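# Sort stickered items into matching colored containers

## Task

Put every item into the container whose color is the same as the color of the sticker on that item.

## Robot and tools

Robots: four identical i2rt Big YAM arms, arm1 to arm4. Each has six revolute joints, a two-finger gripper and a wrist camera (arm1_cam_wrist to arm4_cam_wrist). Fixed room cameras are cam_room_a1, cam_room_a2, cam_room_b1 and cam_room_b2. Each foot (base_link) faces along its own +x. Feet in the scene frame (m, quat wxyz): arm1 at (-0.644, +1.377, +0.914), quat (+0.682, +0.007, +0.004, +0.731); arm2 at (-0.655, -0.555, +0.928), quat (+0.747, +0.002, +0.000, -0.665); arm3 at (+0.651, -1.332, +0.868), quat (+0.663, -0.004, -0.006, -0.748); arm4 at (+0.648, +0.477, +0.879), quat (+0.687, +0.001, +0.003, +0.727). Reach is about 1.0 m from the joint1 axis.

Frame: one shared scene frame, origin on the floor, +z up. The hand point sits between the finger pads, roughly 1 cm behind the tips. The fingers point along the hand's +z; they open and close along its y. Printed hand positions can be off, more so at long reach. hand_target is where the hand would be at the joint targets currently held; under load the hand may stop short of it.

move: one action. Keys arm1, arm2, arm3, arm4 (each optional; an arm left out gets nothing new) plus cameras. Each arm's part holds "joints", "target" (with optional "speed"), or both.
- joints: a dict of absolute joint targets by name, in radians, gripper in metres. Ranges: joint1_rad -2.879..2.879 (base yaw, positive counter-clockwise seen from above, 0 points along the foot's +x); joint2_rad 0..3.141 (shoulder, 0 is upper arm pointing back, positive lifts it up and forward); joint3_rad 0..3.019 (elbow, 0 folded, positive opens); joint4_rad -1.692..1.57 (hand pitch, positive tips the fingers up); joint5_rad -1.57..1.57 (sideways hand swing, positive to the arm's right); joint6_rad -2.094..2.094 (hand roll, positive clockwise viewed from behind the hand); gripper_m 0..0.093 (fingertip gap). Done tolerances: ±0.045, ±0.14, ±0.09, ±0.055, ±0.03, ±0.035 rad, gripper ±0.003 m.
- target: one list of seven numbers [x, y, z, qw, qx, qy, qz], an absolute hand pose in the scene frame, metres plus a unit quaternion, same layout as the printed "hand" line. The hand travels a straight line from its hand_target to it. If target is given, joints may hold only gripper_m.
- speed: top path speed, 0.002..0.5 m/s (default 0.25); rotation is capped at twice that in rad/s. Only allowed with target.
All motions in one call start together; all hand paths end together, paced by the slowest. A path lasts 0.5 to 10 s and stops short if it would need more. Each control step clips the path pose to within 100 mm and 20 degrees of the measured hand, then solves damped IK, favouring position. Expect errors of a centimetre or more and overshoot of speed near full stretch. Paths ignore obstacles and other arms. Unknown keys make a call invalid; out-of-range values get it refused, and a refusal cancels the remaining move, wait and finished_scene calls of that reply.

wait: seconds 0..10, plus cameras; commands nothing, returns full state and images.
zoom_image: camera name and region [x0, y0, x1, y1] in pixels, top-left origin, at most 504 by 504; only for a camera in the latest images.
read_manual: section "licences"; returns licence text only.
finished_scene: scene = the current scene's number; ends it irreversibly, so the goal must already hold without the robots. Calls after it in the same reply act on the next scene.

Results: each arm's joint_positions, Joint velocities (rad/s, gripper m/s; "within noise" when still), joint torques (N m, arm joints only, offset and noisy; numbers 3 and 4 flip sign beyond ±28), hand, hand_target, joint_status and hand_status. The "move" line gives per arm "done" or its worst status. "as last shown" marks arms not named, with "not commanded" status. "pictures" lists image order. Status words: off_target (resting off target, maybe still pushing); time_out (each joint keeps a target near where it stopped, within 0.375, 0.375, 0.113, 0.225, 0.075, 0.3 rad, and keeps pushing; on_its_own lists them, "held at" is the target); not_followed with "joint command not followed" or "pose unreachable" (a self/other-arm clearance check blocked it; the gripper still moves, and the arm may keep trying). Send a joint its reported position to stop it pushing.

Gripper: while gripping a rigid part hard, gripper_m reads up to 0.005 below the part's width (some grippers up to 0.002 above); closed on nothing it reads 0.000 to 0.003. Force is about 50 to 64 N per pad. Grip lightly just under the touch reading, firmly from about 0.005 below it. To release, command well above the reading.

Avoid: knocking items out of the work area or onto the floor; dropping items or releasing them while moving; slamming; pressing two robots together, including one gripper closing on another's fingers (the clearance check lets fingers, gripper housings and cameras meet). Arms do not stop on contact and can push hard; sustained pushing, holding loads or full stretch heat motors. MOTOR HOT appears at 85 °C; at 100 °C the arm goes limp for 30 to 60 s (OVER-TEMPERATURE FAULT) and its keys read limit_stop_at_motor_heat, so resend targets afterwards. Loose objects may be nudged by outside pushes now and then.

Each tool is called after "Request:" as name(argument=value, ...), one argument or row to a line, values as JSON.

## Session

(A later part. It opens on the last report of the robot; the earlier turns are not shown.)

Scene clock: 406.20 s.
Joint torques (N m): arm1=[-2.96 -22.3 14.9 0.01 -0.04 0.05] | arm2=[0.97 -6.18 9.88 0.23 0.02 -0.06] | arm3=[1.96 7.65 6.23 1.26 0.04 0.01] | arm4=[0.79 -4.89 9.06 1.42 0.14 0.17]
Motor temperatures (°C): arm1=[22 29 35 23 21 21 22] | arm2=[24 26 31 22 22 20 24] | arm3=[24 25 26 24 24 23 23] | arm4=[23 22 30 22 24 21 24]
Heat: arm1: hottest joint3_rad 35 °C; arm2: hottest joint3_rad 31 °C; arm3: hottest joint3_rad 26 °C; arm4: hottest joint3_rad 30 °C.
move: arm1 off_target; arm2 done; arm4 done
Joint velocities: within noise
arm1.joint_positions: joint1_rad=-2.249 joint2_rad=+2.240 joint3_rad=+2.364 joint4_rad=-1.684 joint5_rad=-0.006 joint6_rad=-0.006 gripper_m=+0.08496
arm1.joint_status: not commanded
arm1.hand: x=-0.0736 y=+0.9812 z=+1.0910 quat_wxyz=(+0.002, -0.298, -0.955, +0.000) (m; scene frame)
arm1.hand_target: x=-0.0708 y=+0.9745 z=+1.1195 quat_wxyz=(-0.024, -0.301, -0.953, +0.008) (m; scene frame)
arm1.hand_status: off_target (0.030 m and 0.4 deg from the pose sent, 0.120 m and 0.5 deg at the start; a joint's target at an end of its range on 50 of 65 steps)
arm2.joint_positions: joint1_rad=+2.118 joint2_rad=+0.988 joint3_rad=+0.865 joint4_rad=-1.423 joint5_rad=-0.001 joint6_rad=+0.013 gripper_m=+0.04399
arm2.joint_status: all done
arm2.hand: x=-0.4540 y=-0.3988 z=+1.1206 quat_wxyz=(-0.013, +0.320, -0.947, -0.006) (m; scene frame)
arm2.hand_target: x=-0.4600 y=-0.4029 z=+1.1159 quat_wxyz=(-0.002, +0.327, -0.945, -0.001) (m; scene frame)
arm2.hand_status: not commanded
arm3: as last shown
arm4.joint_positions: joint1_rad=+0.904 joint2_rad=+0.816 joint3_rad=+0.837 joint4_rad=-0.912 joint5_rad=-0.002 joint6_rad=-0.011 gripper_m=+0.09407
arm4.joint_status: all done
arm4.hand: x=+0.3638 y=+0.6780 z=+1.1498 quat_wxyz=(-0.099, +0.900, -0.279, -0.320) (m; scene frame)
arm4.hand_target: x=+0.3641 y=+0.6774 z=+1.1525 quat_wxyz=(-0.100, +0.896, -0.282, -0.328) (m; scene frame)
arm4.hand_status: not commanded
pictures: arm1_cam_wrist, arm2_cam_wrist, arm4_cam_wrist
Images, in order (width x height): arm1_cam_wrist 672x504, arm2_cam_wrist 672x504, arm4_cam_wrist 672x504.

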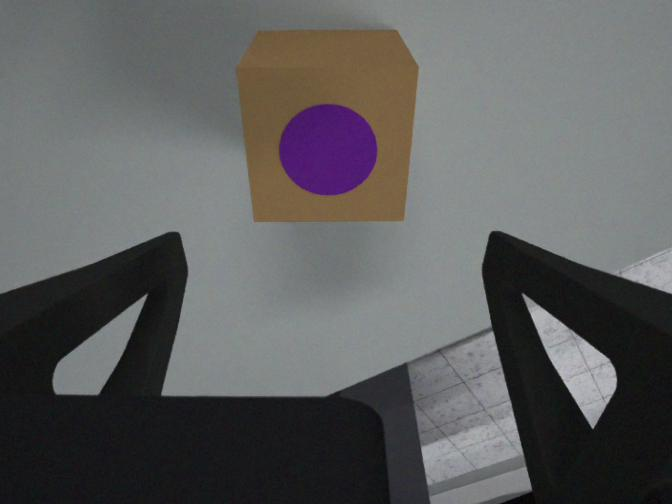

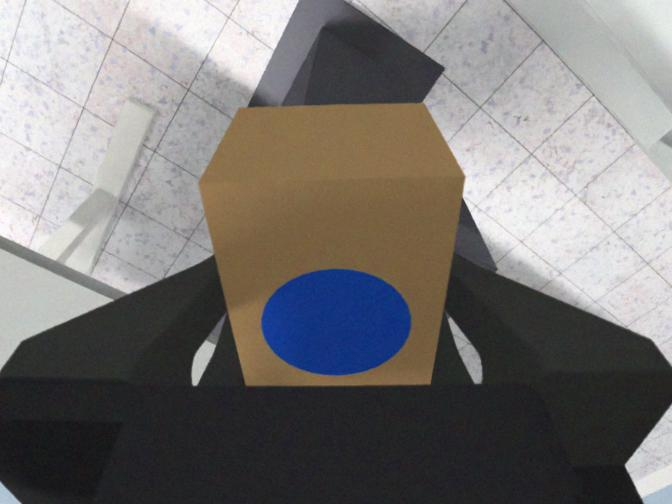

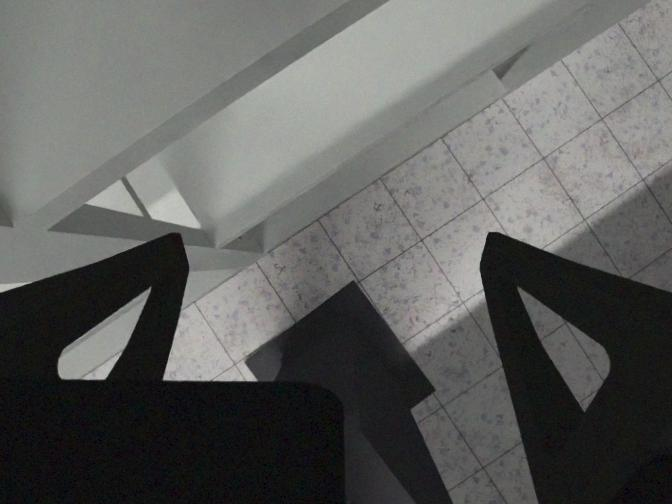

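Request:
move(
  arm1={"target": [-0.44, 1.235, 1.10, 0, 0.3007, 0.9537, 0], "speed": 0.3},
  arm2={"target": [-0.046, -0.076, 1.12, -0.0659, 0.3264, -0.9426, -0.0228], "speed": 0.25},
  cameras=["arm2_cam_wrist", "cam_room_b2", "cam_room_a2"],
)

Scene clock: 414.57 s.
Joint torques (N m): arm1=[-2.32 -2.02 10.85 0.03 -0.03 -0.01] | arm2=[0.97 -25.88 16.12 0.65 0.09 -0.05] | arm3=[2.08 7.65 6.27 1.24 0.03 0.01] | arm4=[1.08 -5.13 9.11 1.37 0.13 0.14]
Motor temperatures (°C): arm1=[22 28 35 23 21 21 22] | arm2=[24 26 32 22 22 20 24] | arm3=[24 25 26 24 24 23 23] | arm4=[23 22 31 22 24 21 24]
Heat: arm1: hottest joint3_rad 35 °C; arm2: hottest joint3_rad 32 °C; arm3: hottest joint3_rad 26 °C; arm4: hottest joint3_rad 31 °C.
move: arm1 done; arm2 off_target
Joint velocities: within noise
arm1.joint_positions: joint1_rad=-2.249 joint2_rad=+0.967 joint3_rad=+0.843 joint4_rad=-1.427 joint5_rad=-0.006 joint6_rad=-0.006 gripper_m=+0.08496
arm1.joint_status: not commanded
arm1.hand: x=-0.4384 y=+1.2361 z=+1.0984 quat_wxyz=(-0.003, -0.297, -0.955, +0.001) (m; scene frame)
arm1.hand_target: x=-0.4400 y=+1.2351 z=+1.1000 quat_wxyz=(+0.000, -0.301, -0.954, +0.000) (m; scene frame)
arm1.hand_status: done (0.003 m and 0.5 deg from the pose sent, 0.446 m and 0.4 deg at the start)
arm2.joint_positions: joint1_rad=+2.118 joint2_rad=+2.446 joint3_rad=+2.730 joint4_rad=-1.671 joint5_rad=-0.001 joint6_rad=+0.013 gripper_m=+0.04399
arm2.joint_status: not commanded
arm2.hand: x=-0.0506 y=-0.0832 z=+1.1174 quat_wxyz=(-0.088, +0.318, -0.943, -0.032) (m; scene frame)
arm2.hand_target: x=-0.0470 y=-0.0769 z=+1.1196 quat_wxyz=(-0.098, +0.325, -0.940, -0.034) (m; scene frame)
arm2.hand_status: off_target (0.009 m and 2.9 deg from the pose sent, 0.520 m and 6.4 deg at the start; a joint's target at an end of its range on 25 of 92 steps)
arm3: as last shown
arm4.joint_positions: joint1_rad=+0.904 joint2_rad=+0.815 joint3_rad=+0.837 joint4_rad=-0.912 joint5_rad=-0.002 joint6_rad=-0.011 gripper_m=+0.09407
arm4.joint_status: not commanded
arm4.hand: x=+0.3638 y=+0.6779 z=+1.1499 quat_wxyz=(-0.099, +0.900, -0.279, -0.320) (m; scene frame)
arm4.hand_target: x=+0.3641 y=+0.6774 z=+1.1526 quat_wxyz=(-0.100, +0.896, -0.282, -0.328) (m; scene frame)
arm4.hand_status: not commanded
pictures: arm2_cam_wrist, cam_room_a2, cam_room_b2
Images, in order (width x height): arm2_cam_wrist 672x504, cam_room_a2 672x504, cam_room_b2 672x504.

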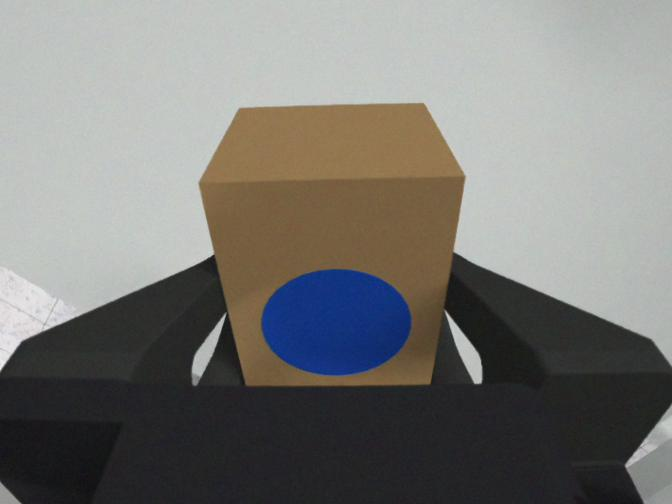

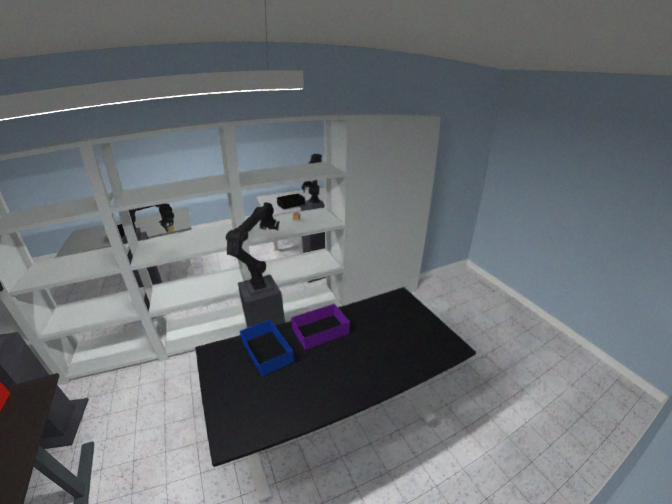

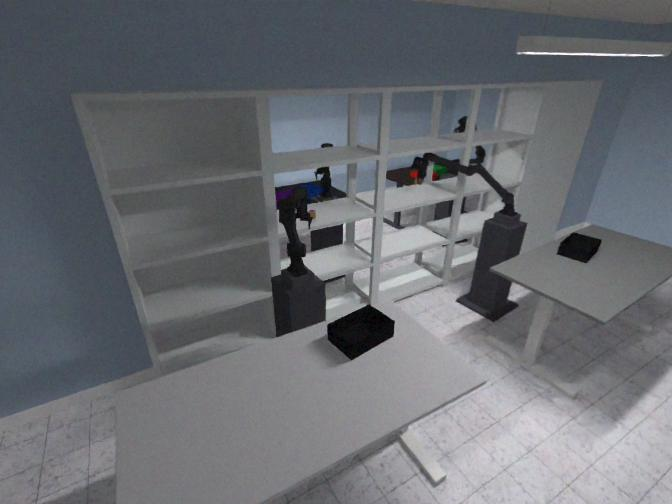

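Request:
move(
  arm2={"target": [-0.044, -0.07, 1.022, -0.0659, 0.3264, -0.9426, -0.0228], "speed": 0.12},
  arm4={"target": [-0.018, 0.946, 1.06, -0.1026, 0.8965, -0.2818, -0.3263], "speed": 0.25},
  cameras=["arm2_cam_wrist", "arm4_cam_wrist", "cam_room_b2", "cam_room_a2"],
)

Scene clock: 427.57 s.
Joint torques (N m): arm1=[-2.26 -1.73 10.73 0.1 -0.06 0.05] | arm2=[1.26 -25.17 10.4 1.66 0.11 -0.01] | arm3=[2.08 7.77 6.26 1.25 0.03 0.01] | arm4=[0.67 -23.82 13.22 0.53 0.17 0.11]
Motor temperatures (°C): arm1=[22 28 34 23 21 21 22] | arm2=[24 26 32 22 22 20 24] | arm3=[24 25 26 24 24 23 23] | arm4=[23 22 32 22 24 21 24]
Heat: arm1: hottest joint3_rad 34 °C; arm2: hottest joint3_rad 32 °C; arm3: hottest joint3_rad 26 °C; arm4: hottest joint3_rad 32 °C.
move: arm2 off_target; arm4 off_target
Joint velocities: within noise
arm1, arm3: as last shown
arm2.joint_positions: joint1_rad=+2.118 joint2_rad=+2.452 joint3_rad=+2.587 joint4_rad=-1.530 joint5_rad=-0.001 joint6_rad=+0.013 gripper_m=+0.04399
arm2.joint_status: not commanded
arm2.hand: x=-0.0418 y=-0.0762 z=+1.0590 quat_wxyz=(-0.084, +0.318, -0.944, -0.031) (m; scene frame)
arm2.hand_target: x=-0.0451 y=-0.0711 z=+1.0226 quat_wxyz=(-0.066, +0.326, -0.943, -0.023) (m; scene frame)
arm2.hand_status: off_target (0.038 m and 2.5 deg from the pose sent, 0.096 m and 2.9 deg at the start)
arm4.joint_positions: joint1_rad=+0.904 joint2_rad=+2.094 joint3_rad=+1.931 joint4_rad=-0.729 joint5_rad=+0.000 joint6_rad=-0.011 gripper_m=+0.09407
arm4.joint_status: not commanded
arm4.hand: x=-0.0076 y=+0.9374 z=+1.0514 quat_wxyz=(-0.099, +0.900, -0.279, -0.318) (m; scene frame)
arm4.hand_target: x=-0.0172 y=+0.9455 z=+1.0600 quat_wxyz=(-0.103, +0.896, -0.282, -0.327) (m; scene frame)
arm4.hand_status: off_target (0.016 m and 1.1 deg from the pose sent, 0.475 m and 1.0 deg at the start)
pictures: arm2_cam_wrist, arm4_cam_wrist, cam_room_a2, cam_room_b2
Images, in order (width x height): arm2_cam_wrist 672x504, arm4_cam_wrist 672x504, cam_room_a2 672x504, cam_room_b2 672x504.

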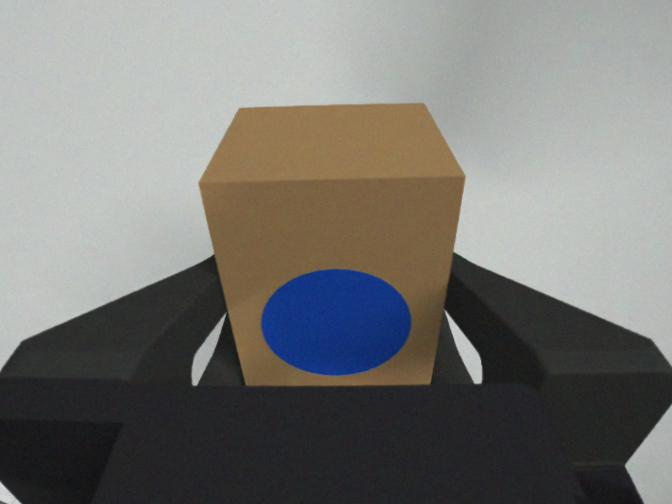

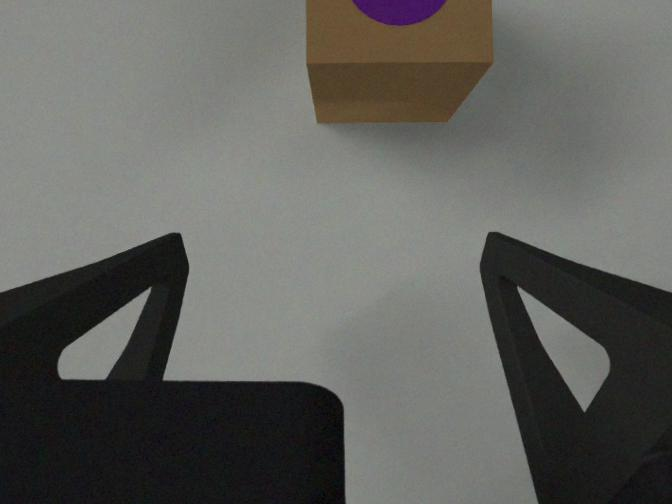

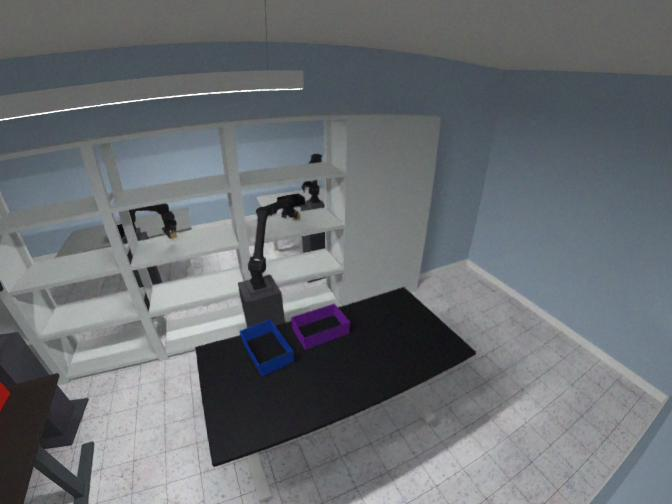

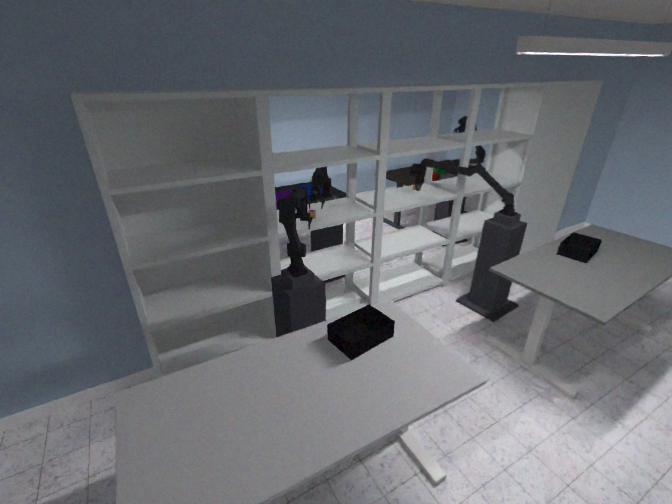

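Request:
move(
  arm2={"target": [-0.044, -0.07, 0.995, -0.0659, 0.3264, -0.9426, -0.0228], "speed": 0.08},
  arm4={"target": [-0.077, 1.010, 1.017, -0.1026, 0.8965, -0.2818, -0.3263], "speed": 0.12},
  cameras=["arm2_cam_wrist", "arm4_cam_wrist"],
)

Scene clock: 446.53 s.
Joint torques (N m): arm1=[-2.67 -1.96 10.78 0.21 0.01 0.05] | arm2=[1.49 -25.7 10.33 1.69 0.11 -0.01] | arm3=[1.96 7.59 6.28 1.26 0.04 0.01] | arm4=[0.09 -25.99 13.22 0.68 -0.02 -0.06]
Motor temperatures (°C): arm1=[22 27 33 23 21 21 22] | arm2=[24 28 33 22 22 20 24] | arm3=[24 25 26 24 24 23 23] | arm4=[23 24 38 22 24 21 24]
Heat: arm1: hottest joint3_rad 33 °C; arm2: hottest joint3_rad 33 °C; arm3: hottest joint3_rad 26 °C; arm4: hottest joint3_rad 38 °C.
move: arm2 off_target; arm4 off_target
Joint velocities: within noise
arm1, arm3: as last shown
arm2.joint_positions: joint1_rad=+2.118 joint2_rad=+2.452 joint3_rad=+2.507 joint4_rad=-1.455 joint5_rad=-0.001 joint6_rad=+0.013 gripper_m=+0.04399
arm2.joint_status: not commanded
arm2.hand: x=-0.0404 y=-0.0751 z=+1.0284 quat_wxyz=(-0.082, +0.318, -0.944, -0.030) (m; scene frame)
arm2.hand_target: x=-0.0449 y=-0.0709 z=+0.9956 quat_wxyz=(-0.066, +0.326, -0.943, -0.023) (m; scene frame)
arm2.hand_status: off_target (0.034 m and 2.2 deg from the pose sent, 0.064 m and 2.4 deg at the start)
arm4.joint_positions: joint1_rad=+0.888 joint2_rad=+2.419 joint3_rad=+2.427 joint4_rad=-0.882 joint5_rad=-0.009 joint6_rad=-0.013 gripper_m=+0.09405
arm4.joint_status: not commanded
arm4.hand: x=-0.0736 y=+0.9990 z=+1.0254 quat_wxyz=(-0.101, +0.896, -0.283, -0.327) (m; scene frame)
arm4.hand_target: x=-0.0761 y=+1.0094 z=+1.0168 quat_wxyz=(-0.103, +0.896, -0.282, -0.327) (m; scene frame)
arm4.hand_status: off_target (0.014 m and 0.3 deg from the pose sent, 0.106 m and 1.1 deg at the start)
pictures: arm2_cam_wrist, arm4_cam_wrist
Images, in order (width x height): arm2_cam_wrist 672x504, arm4_cam_wrist 672x504.

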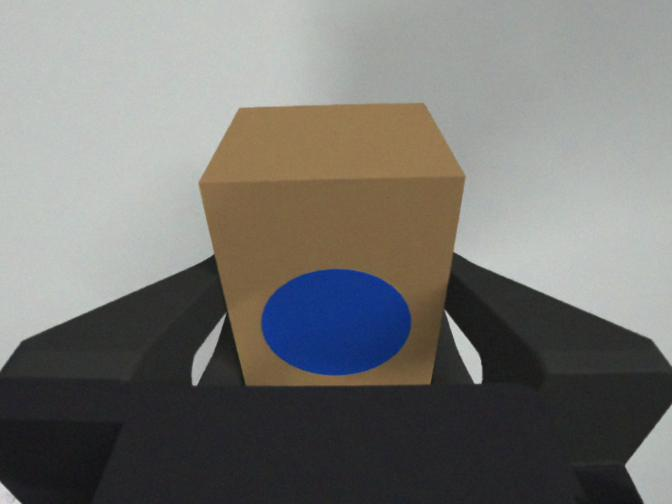

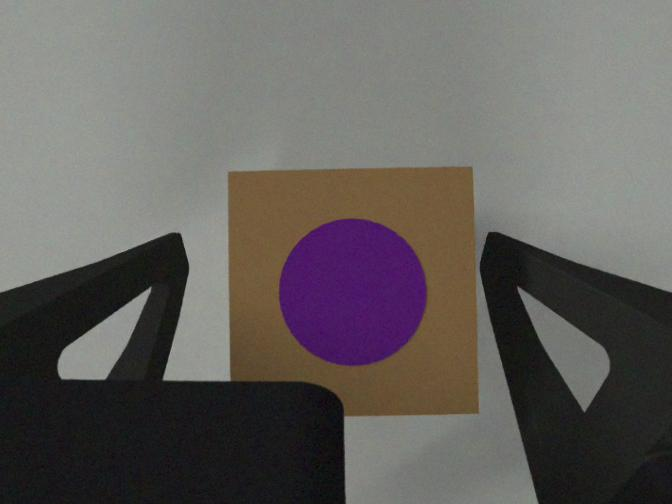

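Request:
move(
  arm2={"target": [-0.044, -0.07, 0.98, -0.0659, 0.3264, -0.9426, -0.0228], "speed": 0.08},
  arm4={"target": [-0.069, 1.009, 0.998, -0.1026, 0.8965, -0.2818, -0.3263], "speed": 0.08},
  cameras=["arm2_cam_wrist", "arm4_cam_wrist"],
)

Scene clock: 453.43 s.
Joint torques (N m): arm1=[-2.73 -2.26 10.81 0.1 -0.03 0.01] | arm2=[1.32 -25.7 10.29 1.69 0.12 -0.01] | arm3=[2.08 7.65 6.26 1.26 0.05 0.01] | arm4=[-0.03 -28.4 8.61 1.58 -0.06 -0.03]
Motor temperatures (°C): arm1=[22 27 33 23 21 21 22] | arm2=[24 29 32 22 22 20 25] | arm3=[24 25 26 23 24 23 23] | arm4=[23 24 37 22 24 21 24]
Heat: arm1: hottest joint3_rad 33 °C; arm2: hottest joint3_rad 32 °C; arm3: hottest joint3_rad 26 °C; arm4: hottest joint3_rad 37 °C.
move: arm2 off_target; arm4 off_target
Joint velocities: within noise
arm1, arm3: as last shown
arm2.joint_positions: joint1_rad=+2.118 joint2_rad=+2.452 joint3_rad=+2.470 joint4_rad=-1.416 joint5_rad=-0.001 joint6_rad=+0.013 gripper_m=+0.04399
arm2.joint_status: not commanded
arm2.hand: x=-0.0397 y=-0.0745 z=+1.0142 quat_wxyz=(-0.082, +0.318, -0.944, -0.030) (m; scene frame)
arm2.hand_target: x=-0.0449 y=-0.0710 z=+0.9806 quat_wxyz=(-0.066, +0.326, -0.943, -0.023) (m; scene frame)
arm2.hand_status: off_target (0.035 m and 2.3 deg from the pose sent, 0.049 m and 2.2 deg at the start)
arm4.joint_positions: joint1_rad=+0.885 joint2_rad=+2.417 joint3_rad=+2.391 joint4_rad=-0.837 joint5_rad=-0.012 joint6_rad=-0.019 gripper_m=+0.09404
arm4.joint_status: not commanded
arm4.hand: x=-0.0738 y=+1.0013 z=+1.0144 quat_wxyz=(-0.102, +0.895, -0.281, -0.332) (m; scene frame)
arm4.hand_target: x=-0.0687 y=+1.0087 z=+0.9981 quat_wxyz=(-0.102, +0.896, -0.282, -0.326) (m; scene frame)
arm4.hand_status: off_target (0.019 m and 0.7 deg from the pose sent, 0.030 m and 0.3 deg at the start)
pictures: arm2_cam_wrist, arm4_cam_wrist
Images, in order (width x height): arm2_cam_wrist 672x504, arm4_cam_wrist 672x504.

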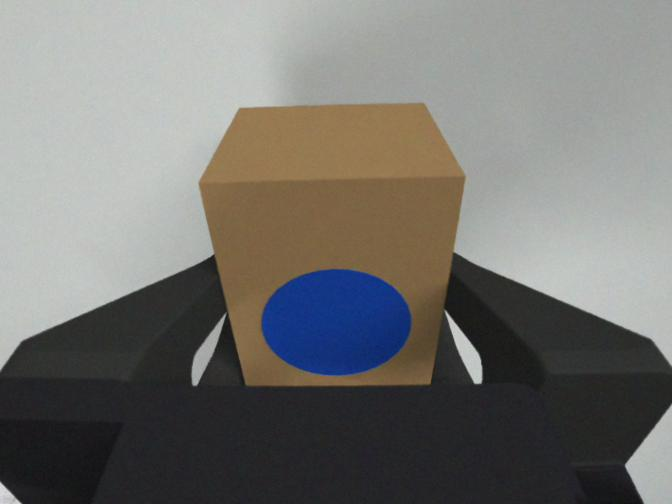

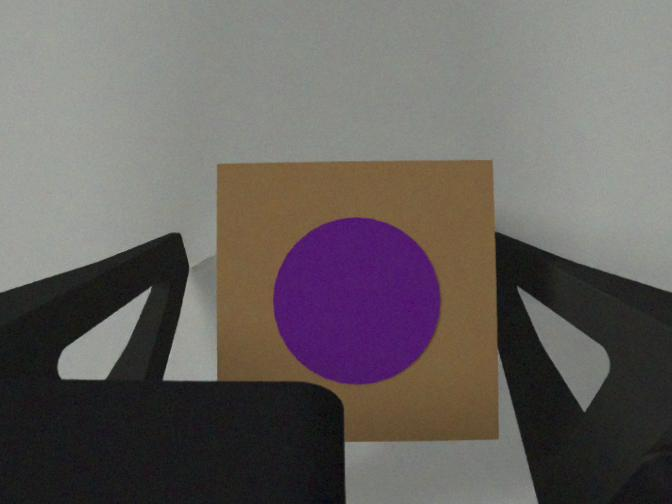

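Request:
move(
  arm2={"target": [-0.044, -0.07, 0.972, -0.0659, 0.3264, -0.9426, -0.0228], "speed": 0.08},
  arm4={"joints": {"gripper_m": 0.046}},
  cameras=["arm2_cam_wrist", "arm4_cam_wrist"],
)

Scene clock: 457.70 s.
Joint torques (N m): arm1=[-2.61 -1.73 10.71 0.18 -0.02 0.04] | arm2=[1.26 -25.58 9.22 1.95 0.09 -0.01] | arm3=[2.02 7.65 6.23 1.24 0.03 0.02] | arm4=[0.97 -28.51 8.68 1.54 -0.02 -0.04]
Motor temperatures (°C): arm1=[22 26 33 23 21 21 22] | arm2=[24 29 32 22 22 20 25] | arm3=[24 25 26 23 24 23 23] | arm4=[23 25 37 22 24 21 24]
Heat: arm1: hottest joint3_rad 33 °C; arm2: hottest joint3_rad 32 °C; arm3: hottest joint3_rad 26 °C; arm4: hottest joint3_rad 37 °C.
move: arm2 off_target; arm4 off_target
Joint velocities: within noise
arm1, arm3: as last shown
arm2.joint_positions: joint1_rad=+2.118 joint2_rad=+2.452 joint3_rad=+2.463 joint4_rad=-1.403 joint5_rad=+0.000 joint6_rad=+0.013 gripper_m=+0.04399
arm2.joint_status: not commanded
arm2.hand: x=-0.0385 y=-0.0733 z=+1.0120 quat_wxyz=(-0.086, +0.319, -0.944, -0.031) (m; scene frame)
arm2.hand_target: x=-0.0453 y=-0.0710 z=+0.9729 quat_wxyz=(-0.066, +0.327, -0.943, -0.023) (m; scene frame)
arm2.hand_status: off_target (0.041 m and 2.6 deg from the pose sent, 0.043 m and 2.3 deg at the start)
arm4.joint_positions: joint1_rad=+0.880 joint2_rad=+2.417 joint3_rad=+2.391 joint4_rad=-0.836 joint5_rad=-0.013 joint6_rad=-0.019 gripper_m=+0.05320
arm4.joint_status: gripper_m off_target (ended at +0.05323, target +0.04600)
arm4.hand: x=-0.0714 y=+1.0049 z=+1.0144 quat_wxyz=(-0.103, +0.894, -0.283, -0.332) (m; scene frame)
arm4.hand_target: x=-0.0687 y=+1.0088 z=+0.9982 quat_wxyz=(-0.103, +0.896, -0.282, -0.326) (m; scene frame)
arm4.hand_status: not commanded
pictures: arm2_cam_wrist, arm4_cam_wrist
Images, in order (width x height): arm2_cam_wrist 672x504, arm4_cam_wrist 672x504.

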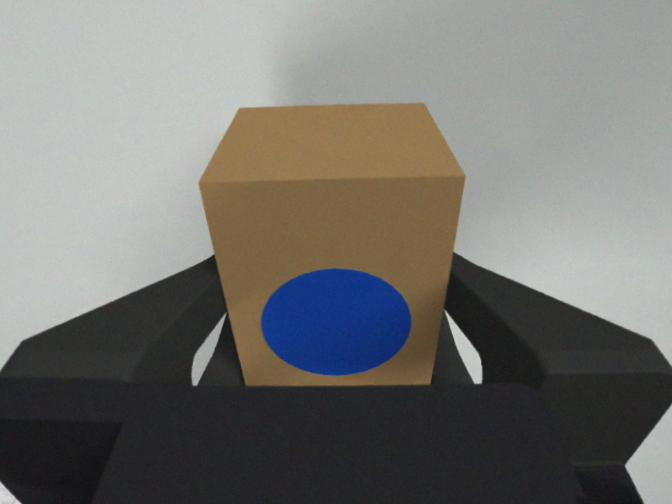

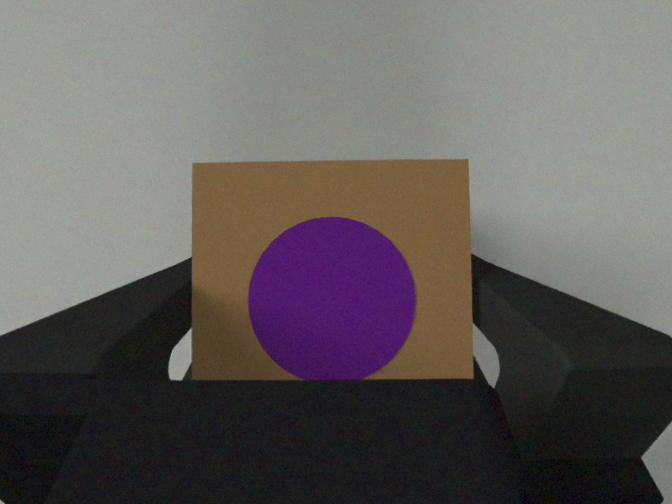

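Request:
move(
  arm2={"joints": {"gripper_m": 0.07}},
  arm4={"target": [-0.04, 0.985, 1.06, -0.1026, 0.8965, -0.2818, -0.3263], "speed": 0.15},
  cameras=["arm2_cam_wrist", "arm4_cam_wrist"],
)

Scene clock: 467.97 s.
Joint torques (N m): arm1=[-2.67 -1.85 10.74 0.23 -0.01 0] | arm2=[1.08 -25.7 9.78 1.61 0.11 -0.02] | arm3=[2.2 7.88 6.23 1.24 0.04 0.01] | arm4=[0.67 -29.22 9.24 0.68 0.05 -0.01]
Motor temperatures (°C): arm1=[22 26 33 23 21 21 22] | arm2=[24 30 32 22 22 20 25] | arm3=[24 25 26 23 24 23 23] | arm4=[23 26 36 22 24 21 25]
Heat: arm1: hottest joint3_rad 33 °C; arm2: hottest joint3_rad 32 °C; arm3: hottest joint3_rad 26 °C; arm4: hottest joint3_rad 36 °C.
move: arm2 done; arm4 done
Joint velocities: within noise
arm1: as last shown
arm2.joint_positions: joint1_rad=+2.122 joint2_rad=+2.452 joint3_rad=+2.456 joint4_rad=-1.394 joint5_rad=-0.001 joint6_rad=+0.013 gripper_m=+0.06992
arm2.joint_status: all done
arm2.hand: x=-0.0403 y=-0.0704 z=+1.0094 quat_wxyz=(-0.086, +0.320, -0.943, -0.032) (m; scene frame)
arm2.hand_target: x=-0.0453 y=-0.0710 z=+0.9728 quat_wxyz=(-0.066, +0.327, -0.943, -0.023) (m; scene frame)
arm2.hand_status: not commanded
arm3.joint_positions: joint1_rad=+1.681 joint2_rad=+0.275 joint3_rad=+1.296 joint4_rad=-1.684 joint5_rad=+0.000 joint6_rad=-0.007 gripper_m=+0.09402
arm3.joint_status: not commanded
arm3.hand: x=+0.7196 y=-1.3263 z=+1.3407 quat_wxyz=(-0.439, +0.001, -0.898, +0.010) (m; scene frame)
arm3.hand_target: x=+0.7188 y=-1.3257 z=+1.3409 quat_wxyz=(-0.437, +0.002, -0.899, +0.006) (m; scene frame)
arm3.hand_status: not commanded
arm4.joint_positions: joint1_rad=+0.880 joint2_rad=+2.277 joint3_rad=+2.237 joint4_rad=-0.839 joint5_rad=-0.013 joint6_rad=-0.019 gripper_m=+0.05320
arm4.joint_status: not commanded
arm4.hand: x=-0.0434 y=+0.9846 z=+1.0508 quat_wxyz=(-0.101, +0.897, -0.283, -0.325) (m; scene frame)
arm4.hand_target: x=-0.0400 y=+0.9851 z=+1.0600 quat_wxyz=(-0.103, +0.896, -0.282, -0.326) (m; scene frame)
arm4.hand_status: done (0.010 m and 0.3 deg from the pose sent, 0.059 m and 0.7 deg at the start)
pictures: arm2_cam_wrist, arm4_cam_wrist
Images, in order (width x height): arm2_cam_wrist 672x504, arm4_cam_wrist 672x504.

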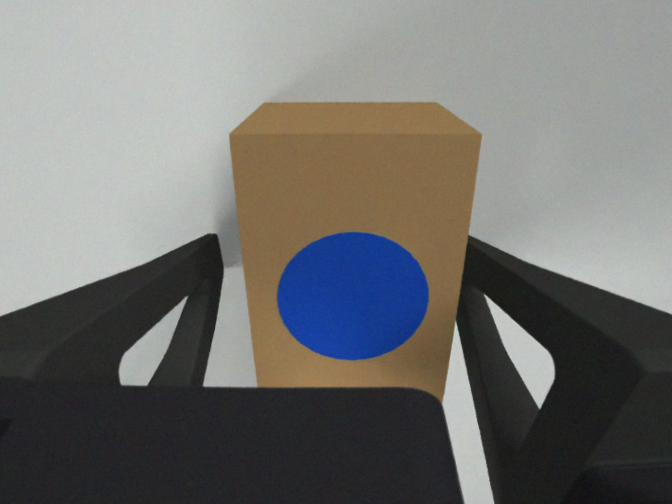

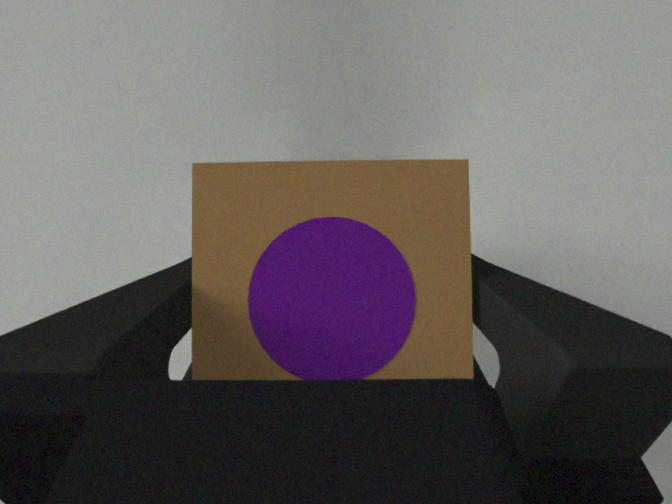

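Request:
move(
  arm2={"target": [-0.046, -0.076, 1.12, -0.0659, 0.3264, -0.9426, -0.0228], "speed": 0.2},
  arm4={"target": [0.364, 0.678, 1.16, -0.1026, 0.8965, -0.2818, -0.3263], "speed": 0.3},
  cameras=["arm2_cam_wrist", "arm4_cam_wrist"],
)

Request:
move(
  arm2={"target": [-0.46, -0.402, 1.11, 0, 0.3272, -0.9449, 0], "speed": 0.3},
  arm4={"joints": {"joint1_rad": -1.114}},
  cameras=["arm2_cam_wrist", "arm4_cam_wrist"],
)

Scene clock: 493.50 s.
Joint torques (N m): arm1=[-2.55 -1.61 10.8 0.12 -0.03 0.04] | arm2=[0.67 -27.46 15.62 0.57 0.03 -0.04] | arm3=[2.14 7.77 6.23 1.22 0.03 0.01] | arm4=[0.97 -2.61 9.43 0.8 0.17 0.2]
Motor temperatures (°C): arm1=[22 26 33 23 21 21 22] | arm2=[24 31 31 22 22 20 24] | arm3=[24 25 26 23 24 23 23] | arm4=[23 29 34 22 24 21 26]
Heat: arm1: hottest joint3_rad 33 °C; arm2: hottest joint2_rad 31 °C; arm3: hottest joint3_rad 26 °C; arm4: hottest joint3_rad 34 °C.
move: arm2 off_target; arm4 done
Joint velocities: within noise
arm1, arm3: as last shown
arm2.joint_positions: joint1_rad=+2.122 joint2_rad=+2.463 joint3_rad=+2.735 joint4_rad=-1.670 joint5_rad=+0.000 joint6_rad=+0.013 gripper_m=+0.06992
arm2.joint_status: not commanded
arm2.hand: x=-0.0512 y=-0.0795 z=+1.1065 quat_wxyz=(-0.083, +0.321, -0.943, -0.030) (m; scene frame)
arm2.hand_target: x=-0.0472 y=-0.0768 z=+1.1195 quat_wxyz=(-0.098, +0.325, -0.940, -0.034) (m; scene frame)
arm2.hand_status: off_target (0.015 m and 2.2 deg from the pose sent, 0.111 m and 2.6 deg at the start; a joint's target at an end of its range on 32 of 72 steps)
arm4.joint_positions: joint1_rad=+0.898 joint2_rad=+0.796 joint3_rad=+0.854 joint4_rad=-0.912 joint5_rad=+0.002 joint6_rad=-0.016 gripper_m=+0.05320
arm4.joint_status: not commanded
arm4.hand: x=+0.3654 y=+0.6803 z=+1.1655 quat_wxyz=(-0.108, +0.894, -0.278, -0.335) (m; scene frame)
arm4.hand_target: x=+0.3641 y=+0.6780 z=+1.1601 quat_wxyz=(-0.103, +0.896, -0.282, -0.326) (m; scene frame)
arm4.hand_status: done (0.006 m and 1.3 deg from the pose sent, 0.522 m and 0.3 deg at the start)
pictures: arm2_cam_wrist, arm4_cam_wrist
Images, in order (width x height): arm2_cam_wrist 672x504, arm4_cam_wrist 672x504.

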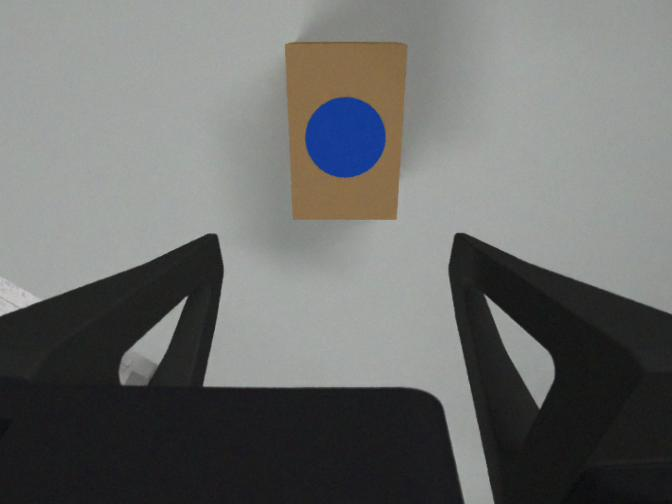

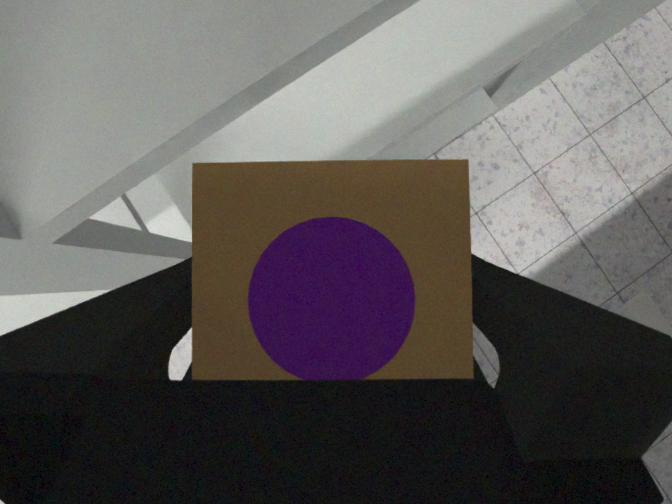

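Scene clock: 495.87 s.
Joint torques (N m): arm1=[-2.43 -2.55 10.77 0.09 -0.04 0.03] | arm2=[0.73 -5.54 10 0.35 0.02 -0.03] | arm3=[1.9 7.59 6.24 1.26 0.04 0.02] | arm4=[0.32 -3.31 9.51 0.69 0.06 0.14]
Motor temperatures (°C): arm1=[22 26 33 23 21 21 22] | arm2=[24 31 31 22 22 20 24] | arm3=[24 25 26 23 24 23 23] | arm4=[23 29 34 22 24 21 26]
Heat: arm1: hottest joint3_rad 33 °C; arm2: hottest joint2_rad 31 °C; arm3: hottest joint3_rad 26 °C; arm4: hottest joint3_rad 34 °C.
move: arm2 done; arm4 done
Joint velocities: arm1=[within noise] | arm2=[within noise] | arm3=[within noise] | arm4=[-0.005 -0.005 -0.022 0.002 0.007 -0.154 0.001]
arm1, arm3: as last shown
arm2.joint_positions: joint1_rad=+2.122 joint2_rad=+0.987 joint3_rad=+0.853 joint4_rad=-1.412 joint5_rad=+0.000 joint6_rad=+0.013 gripper_m=+0.06992
arm2.joint_status: not commanded
arm2.hand: x=-0.4554 y=-0.3986 z=+1.1162 quat_wxyz=(-0.013, +0.322, -0.947, -0.005) (m; scene frame)
arm2.hand_target: x=-0.4600 y=-0.4020 z=+1.1102 quat_wxyz=(+0.000, +0.327, -0.945, +0.000) (m; scene frame)
arm2.hand_status: done (0.008 m and 1.8 deg from the pose sent, 0.521 m and 10.1 deg at the start)
arm4.joint_positions: joint1_rad=-1.112 joint2_rad=+0.801 joint3_rad=+0.854 joint4_rad=-0.912 joint5_rad=+0.007 joint6_rad=-0.013 gripper_m=+0.05326
arm4.joint_status: all done
arm4.hand: x=+0.9539 y=+0.6488 z=+1.1611 quat_wxyz=(-0.336, +0.244, -0.906, -0.082) (m; scene frame)
arm4.hand_target: x=+0.9532 y=+0.6479 z=+1.1573 quat_wxyz=(-0.328, +0.239, -0.910, -0.083) (m; scene frame)
arm4.hand_status: not commanded
pictures: arm2_cam_wrist, arm4_cam_wrist
Images, in order (width x height): arm2_cam_wrist 672x504, arm4_cam_wrist 672x504.

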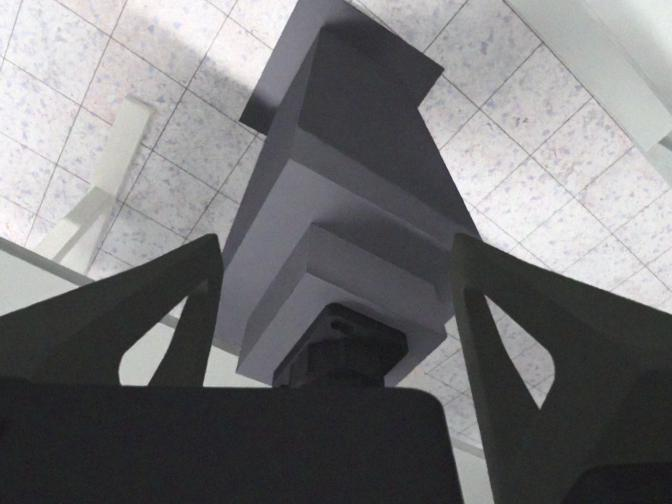

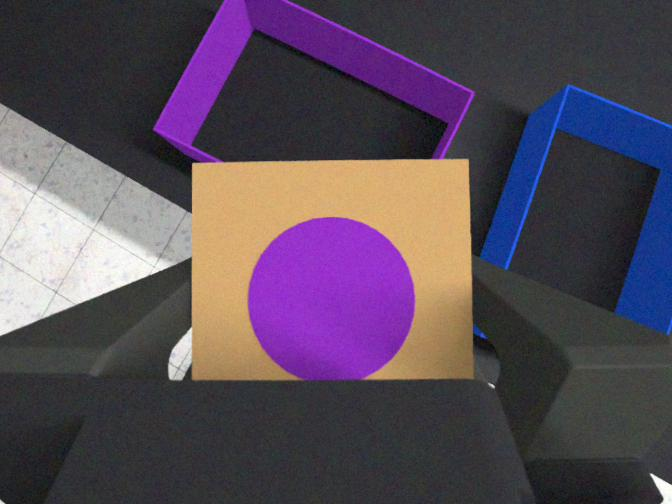

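Request:
move(
  arm4={"target": [1.135, 0.763, 0.80, -0.33, 0.2464, -0.9068, -0.0897], "speed": 0.25},
  cameras=["arm4_cam_wrist", "cam_room_a2"],
)

Request:
zoom_image(
  camera="cam_room_a2",
  region=[200, 240, 400, 390],
)

Scene clock: 513.50 s.
Joint torques (N m): arm1=[-2.49 -2.2 10.65 0.03 -0.02 0.02] | arm2=[0.79 -5.48 10.02 0.32 0.03 -0.02] | arm3=[1.96 7.65 6.24 1.24 0.04 0.01] | arm4=[1.14 -16.26 6.6 1.74 -0.04 0.17]
Motor temperatures (°C): arm1=[22 25 33 23 21 21 22] | arm2=[24 29 31 22 22 20 23] | arm3=[24 25 26 23 24 23 23] | arm4=[23 27 35 22 24 21 26]
Heat: arm1: hottest joint3_rad 33 °C; arm2: hottest joint3_rad 31 °C; arm3: hottest joint3_rad 26 °C; arm4: hottest joint3_rad 35 °C.
move: arm4 off_target
Joint velocities: within noise
arm1.joint_positions: joint1_rad=-2.249 joint2_rad=+0.967 joint3_rad=+0.843 joint4_rad=-1.427 joint5_rad=-0.006 joint6_rad=-0.006 gripper_m=+0.08496
arm1.joint_status: not commanded
arm1.hand: x=-0.4384 y=+1.2361 z=+1.0984 quat_wxyz=(-0.003, -0.297, -0.955, +0.001) (m; scene frame)
arm1.hand_target: x=-0.4400 y=+1.2351 z=+1.1000 quat_wxyz=(+0.000, -0.301, -0.954, +0.000) (m; scene frame)
arm1.hand_status: not commanded
arm2, arm3: as last shown
arm4.joint_positions: joint1_rad=-1.105 joint2_rad=+1.963 joint3_rad=+0.842 joint4_rad=+0.214 joint5_rad=+0.003 joint6_rad=-0.012 gripper_m=+0.05326
arm4.joint_status: not commanded
arm4.hand: x=+1.1219 y=+0.7489 z=+0.7925 quat_wxyz=(-0.313, +0.250, -0.913, -0.080) (m; scene frame)
arm4.hand_target: x=+1.1343 y=+0.7626 z=+0.8005 quat_wxyz=(-0.330, +0.247, -0.907, -0.090) (m; scene frame)
arm4.hand_status: off_target (0.021 m and 2.4 deg from the pose sent, 0.420 m and 1.1 deg at the start)
pictures: arm4_cam_wrist, cam_room_a2
Images, in order (width x height): arm4_cam_wrist 672x504, cam_room_a2 672x504.

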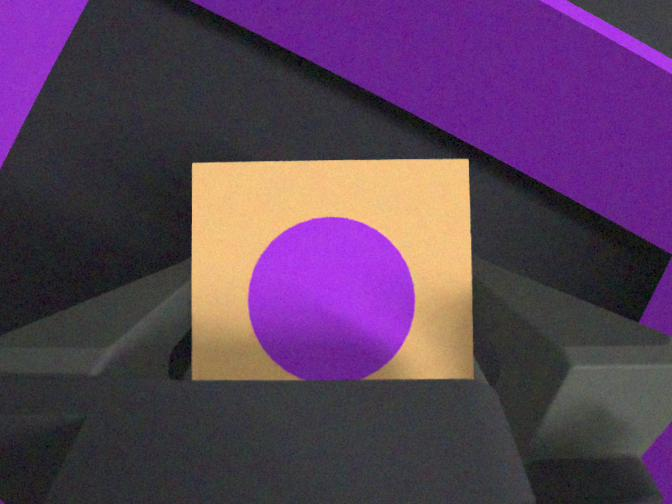

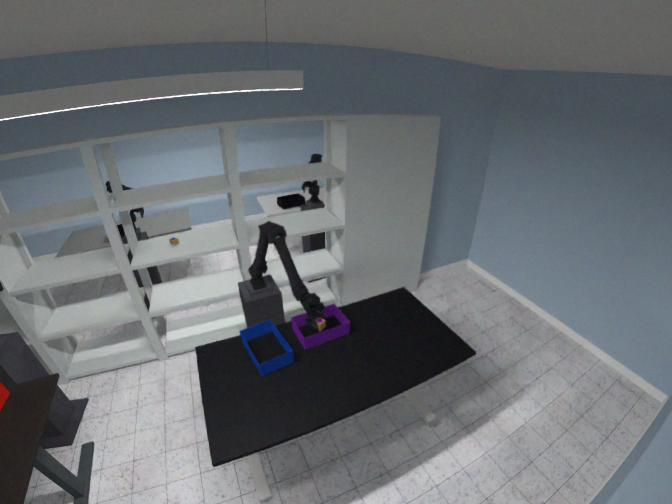

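Scaled by 2.520.

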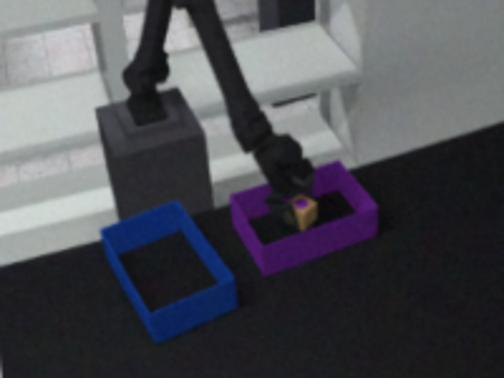

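Request:
move(
  arm4={"target": [1.135, 0.763, 0.75, -0.33, 0.2464, -0.9068, -0.0897], "speed": 0.12},
  cameras=["arm4_cam_wrist", "cam_room_a2"],
)

Request:
zoom_image(
  camera="cam_room_a2",
  region=[260, 270, 380, 360],
)

Scene clock: 519.27 s.
Joint torques (N m): arm1=[-2.02 -1.9 10.82 0.13 -0.01 0.04] | arm2=[0.85 -5.42 10.02 0.34 0.03 -0.03] | arm3=[2.02 7.65 6.26 1.22 0.03 0.02] | arm4=[1.44 -16.5 5.52 1.7 -0.03 0.18]
Motor temperatures (°C): arm1=[22 25 33 23 21 21 22] | arm2=[24 28 31 22 22 20 23] | arm3=[24 25 27 23 24 23 23] | arm4=[23 27 35 22 24 21 26]
Heat: arm1: hottest joint3_rad 33 °C; arm2: hottest joint3_rad 31 °C; arm3: hottest joint3_rad 27 °C; arm4: hottest joint3_rad 35 °C.
move: arm4 off_target
Joint velocities: within noise
arm1, arm2, arm3: as last shown
arm4.joint_positions: joint1_rad=-1.105 joint2_rad=+2.098 joint3_rad=+0.862 joint4_rad=+0.334 joint5_rad=+0.002 joint6_rad=-0.012 gripper_m=+0.05326
arm4.joint_status: not commanded
arm4.hand: x=+1.1236 y=+0.7499 z=+0.7459 quat_wxyz=(-0.315, +0.249, -0.912, -0.081) (m; scene frame)
arm4.hand_target: x=+1.1344 y=+0.7627 z=+0.7504 quat_wxyz=(-0.330, +0.247, -0.907, -0.090) (m; scene frame)
arm4.hand_status: off_target (0.018 m and 2.1 deg from the pose sent, 0.047 m and 2.4 deg at the start)
pictures: arm4_cam_wrist, cam_room_a2
Images, in order (width x height): arm4_cam_wrist 672x504, cam_room_a2 672x504.

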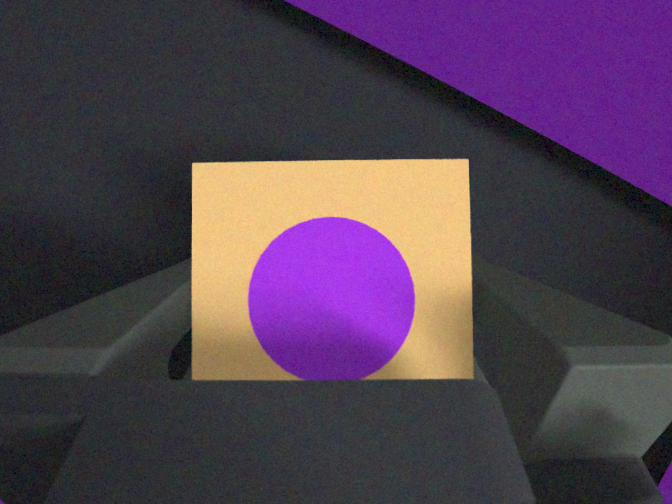

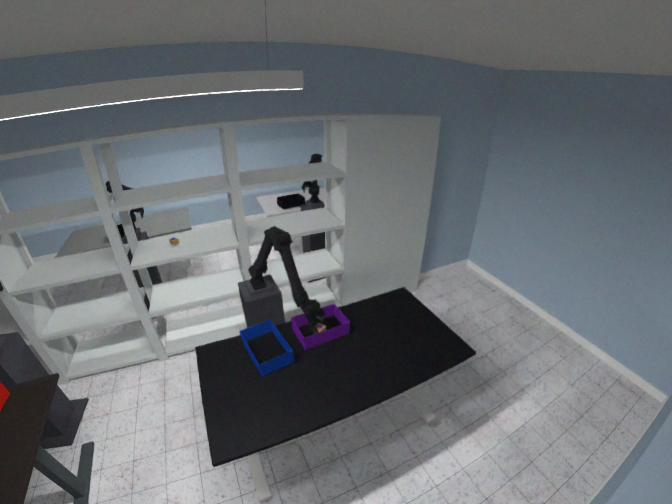

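Scaled by 4.200.

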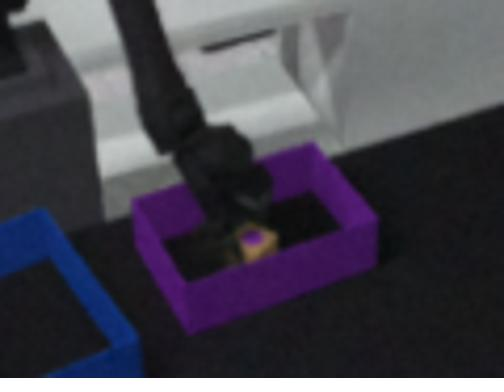

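Request:
move(
  arm4={"target": [1.135, 0.763, 0.735, -0.33, 0.2464, -0.9068, -0.0897], "speed": 0.08},
  cameras=[],
)

Request:
move(
  arm4={"target": [1.135, 0.763, 0.722, -0.33, 0.2464, -0.9068, -0.0897], "speed": 0.08},
  cameras=["arm4_cam_wrist"],
)

Scene clock: 524.03 s.
Joint torques (N m): arm1=[-2.67 -2.02 10.76 0.18 -0.05 0.04] | arm2=[0.73 -5.36 10 0.35 0.02 -0.03] | arm3=[1.9 7.82 6.23 1.26 0.04 0.01] | arm4=[0.91 -15.68 5.41 1.69 -0.03 0.16]
Motor temperatures (°C): arm1=[22 25 33 23 21 21 22] | arm2=[24 28 32 22 22 20 23] | arm3=[24 25 27 23 24 23 23] | arm4=[23 27 34 22 24 21 26]
Heat: arm1: hottest joint3_rad 33 °C; arm2: hottest joint3_rad 32 °C; arm3: hottest joint3_rad 27 °C; arm4: hottest joint3_rad 34 °C.
move: arm4 off_target
Joint velocities: within noise
arm1, arm2, arm3: as last shown
arm4.joint_positions: joint1_rad=-1.105 joint2_rad=+2.126 joint3_rad=+0.872 joint4_rad=+0.368 joint5_rad=+0.002 joint6_rad=-0.010 gripper_m=+0.05326
arm4.joint_status: not commanded
arm4.hand: x=+1.1278 y=+0.7523 z=+0.7390 quat_wxyz=(-0.323, +0.248, -0.910, -0.083) (m; scene frame)
arm4.hand_target: x=+1.1345 y=+0.7627 z=+0.7352 quat_wxyz=(-0.330, +0.246, -0.907, -0.090) (m; scene frame)
arm4.hand_status: off_target (0.014 m and 1.2 deg from the pose sent, 0.020 m and 2.1 deg at the start)
pictures: none
No camera images: "cameras" was empty.

Scene clock: 525.00 s.
Joint torques (N m): arm1=[-2.49 -1.67 10.78 0.01 0.01 0.03] | arm2=[0.79 -5.48 10.02 0.35 0.03 -0.03] | arm3=[2.14 7.65 6.24 1.24 0.04 0.02] | arm4=[1.32 -14.51 5.01 1.52 0.04 0.17]
Motor temperatures (°C): arm1=[22 25 33 23 21 21 22] | arm2=[24 28 32 22 22 20 23] | arm3=[24 25 27 23 24 23 23] | arm4=[23 27 34 22 24 21 26]
Heat: arm1: hottest joint3_rad 33 °C; arm2: hottest joint3_rad 32 °C; arm3: hottest joint3_rad 27 °C; arm4: hottest joint3_rad 34 °C.
move: arm4 off_target
Joint velocities: within noise
arm1, arm2, arm3: as last shown
arm4.joint_positions: joint1_rad=-1.105 joint2_rad=+2.144 joint3_rad=+0.887 joint4_rad=+0.401 joint5_rad=+0.002 joint6_rad=-0.009 gripper_m=+0.05326
arm4.joint_status: not commanded
arm4.hand: x=+1.1358 y=+0.7571 z=+0.7384 quat_wxyz=(-0.336, +0.246, -0.905, -0.087) (m; scene frame)
arm4.hand_target: x=+1.1344 y=+0.7625 z=+0.7225 quat_wxyz=(-0.330, +0.246, -0.907, -0.090) (m; scene frame)
arm4.hand_status: off_target (0.017 m and 0.8 deg from the pose sent, 0.021 m and 1.2 deg at the start)
pictures: arm4_cam_wrist
Images, in order (width x height): arm4_cam_wrist 672x504.

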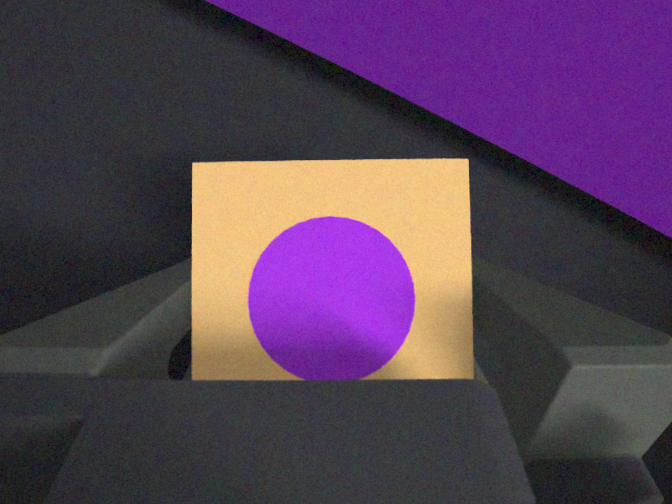

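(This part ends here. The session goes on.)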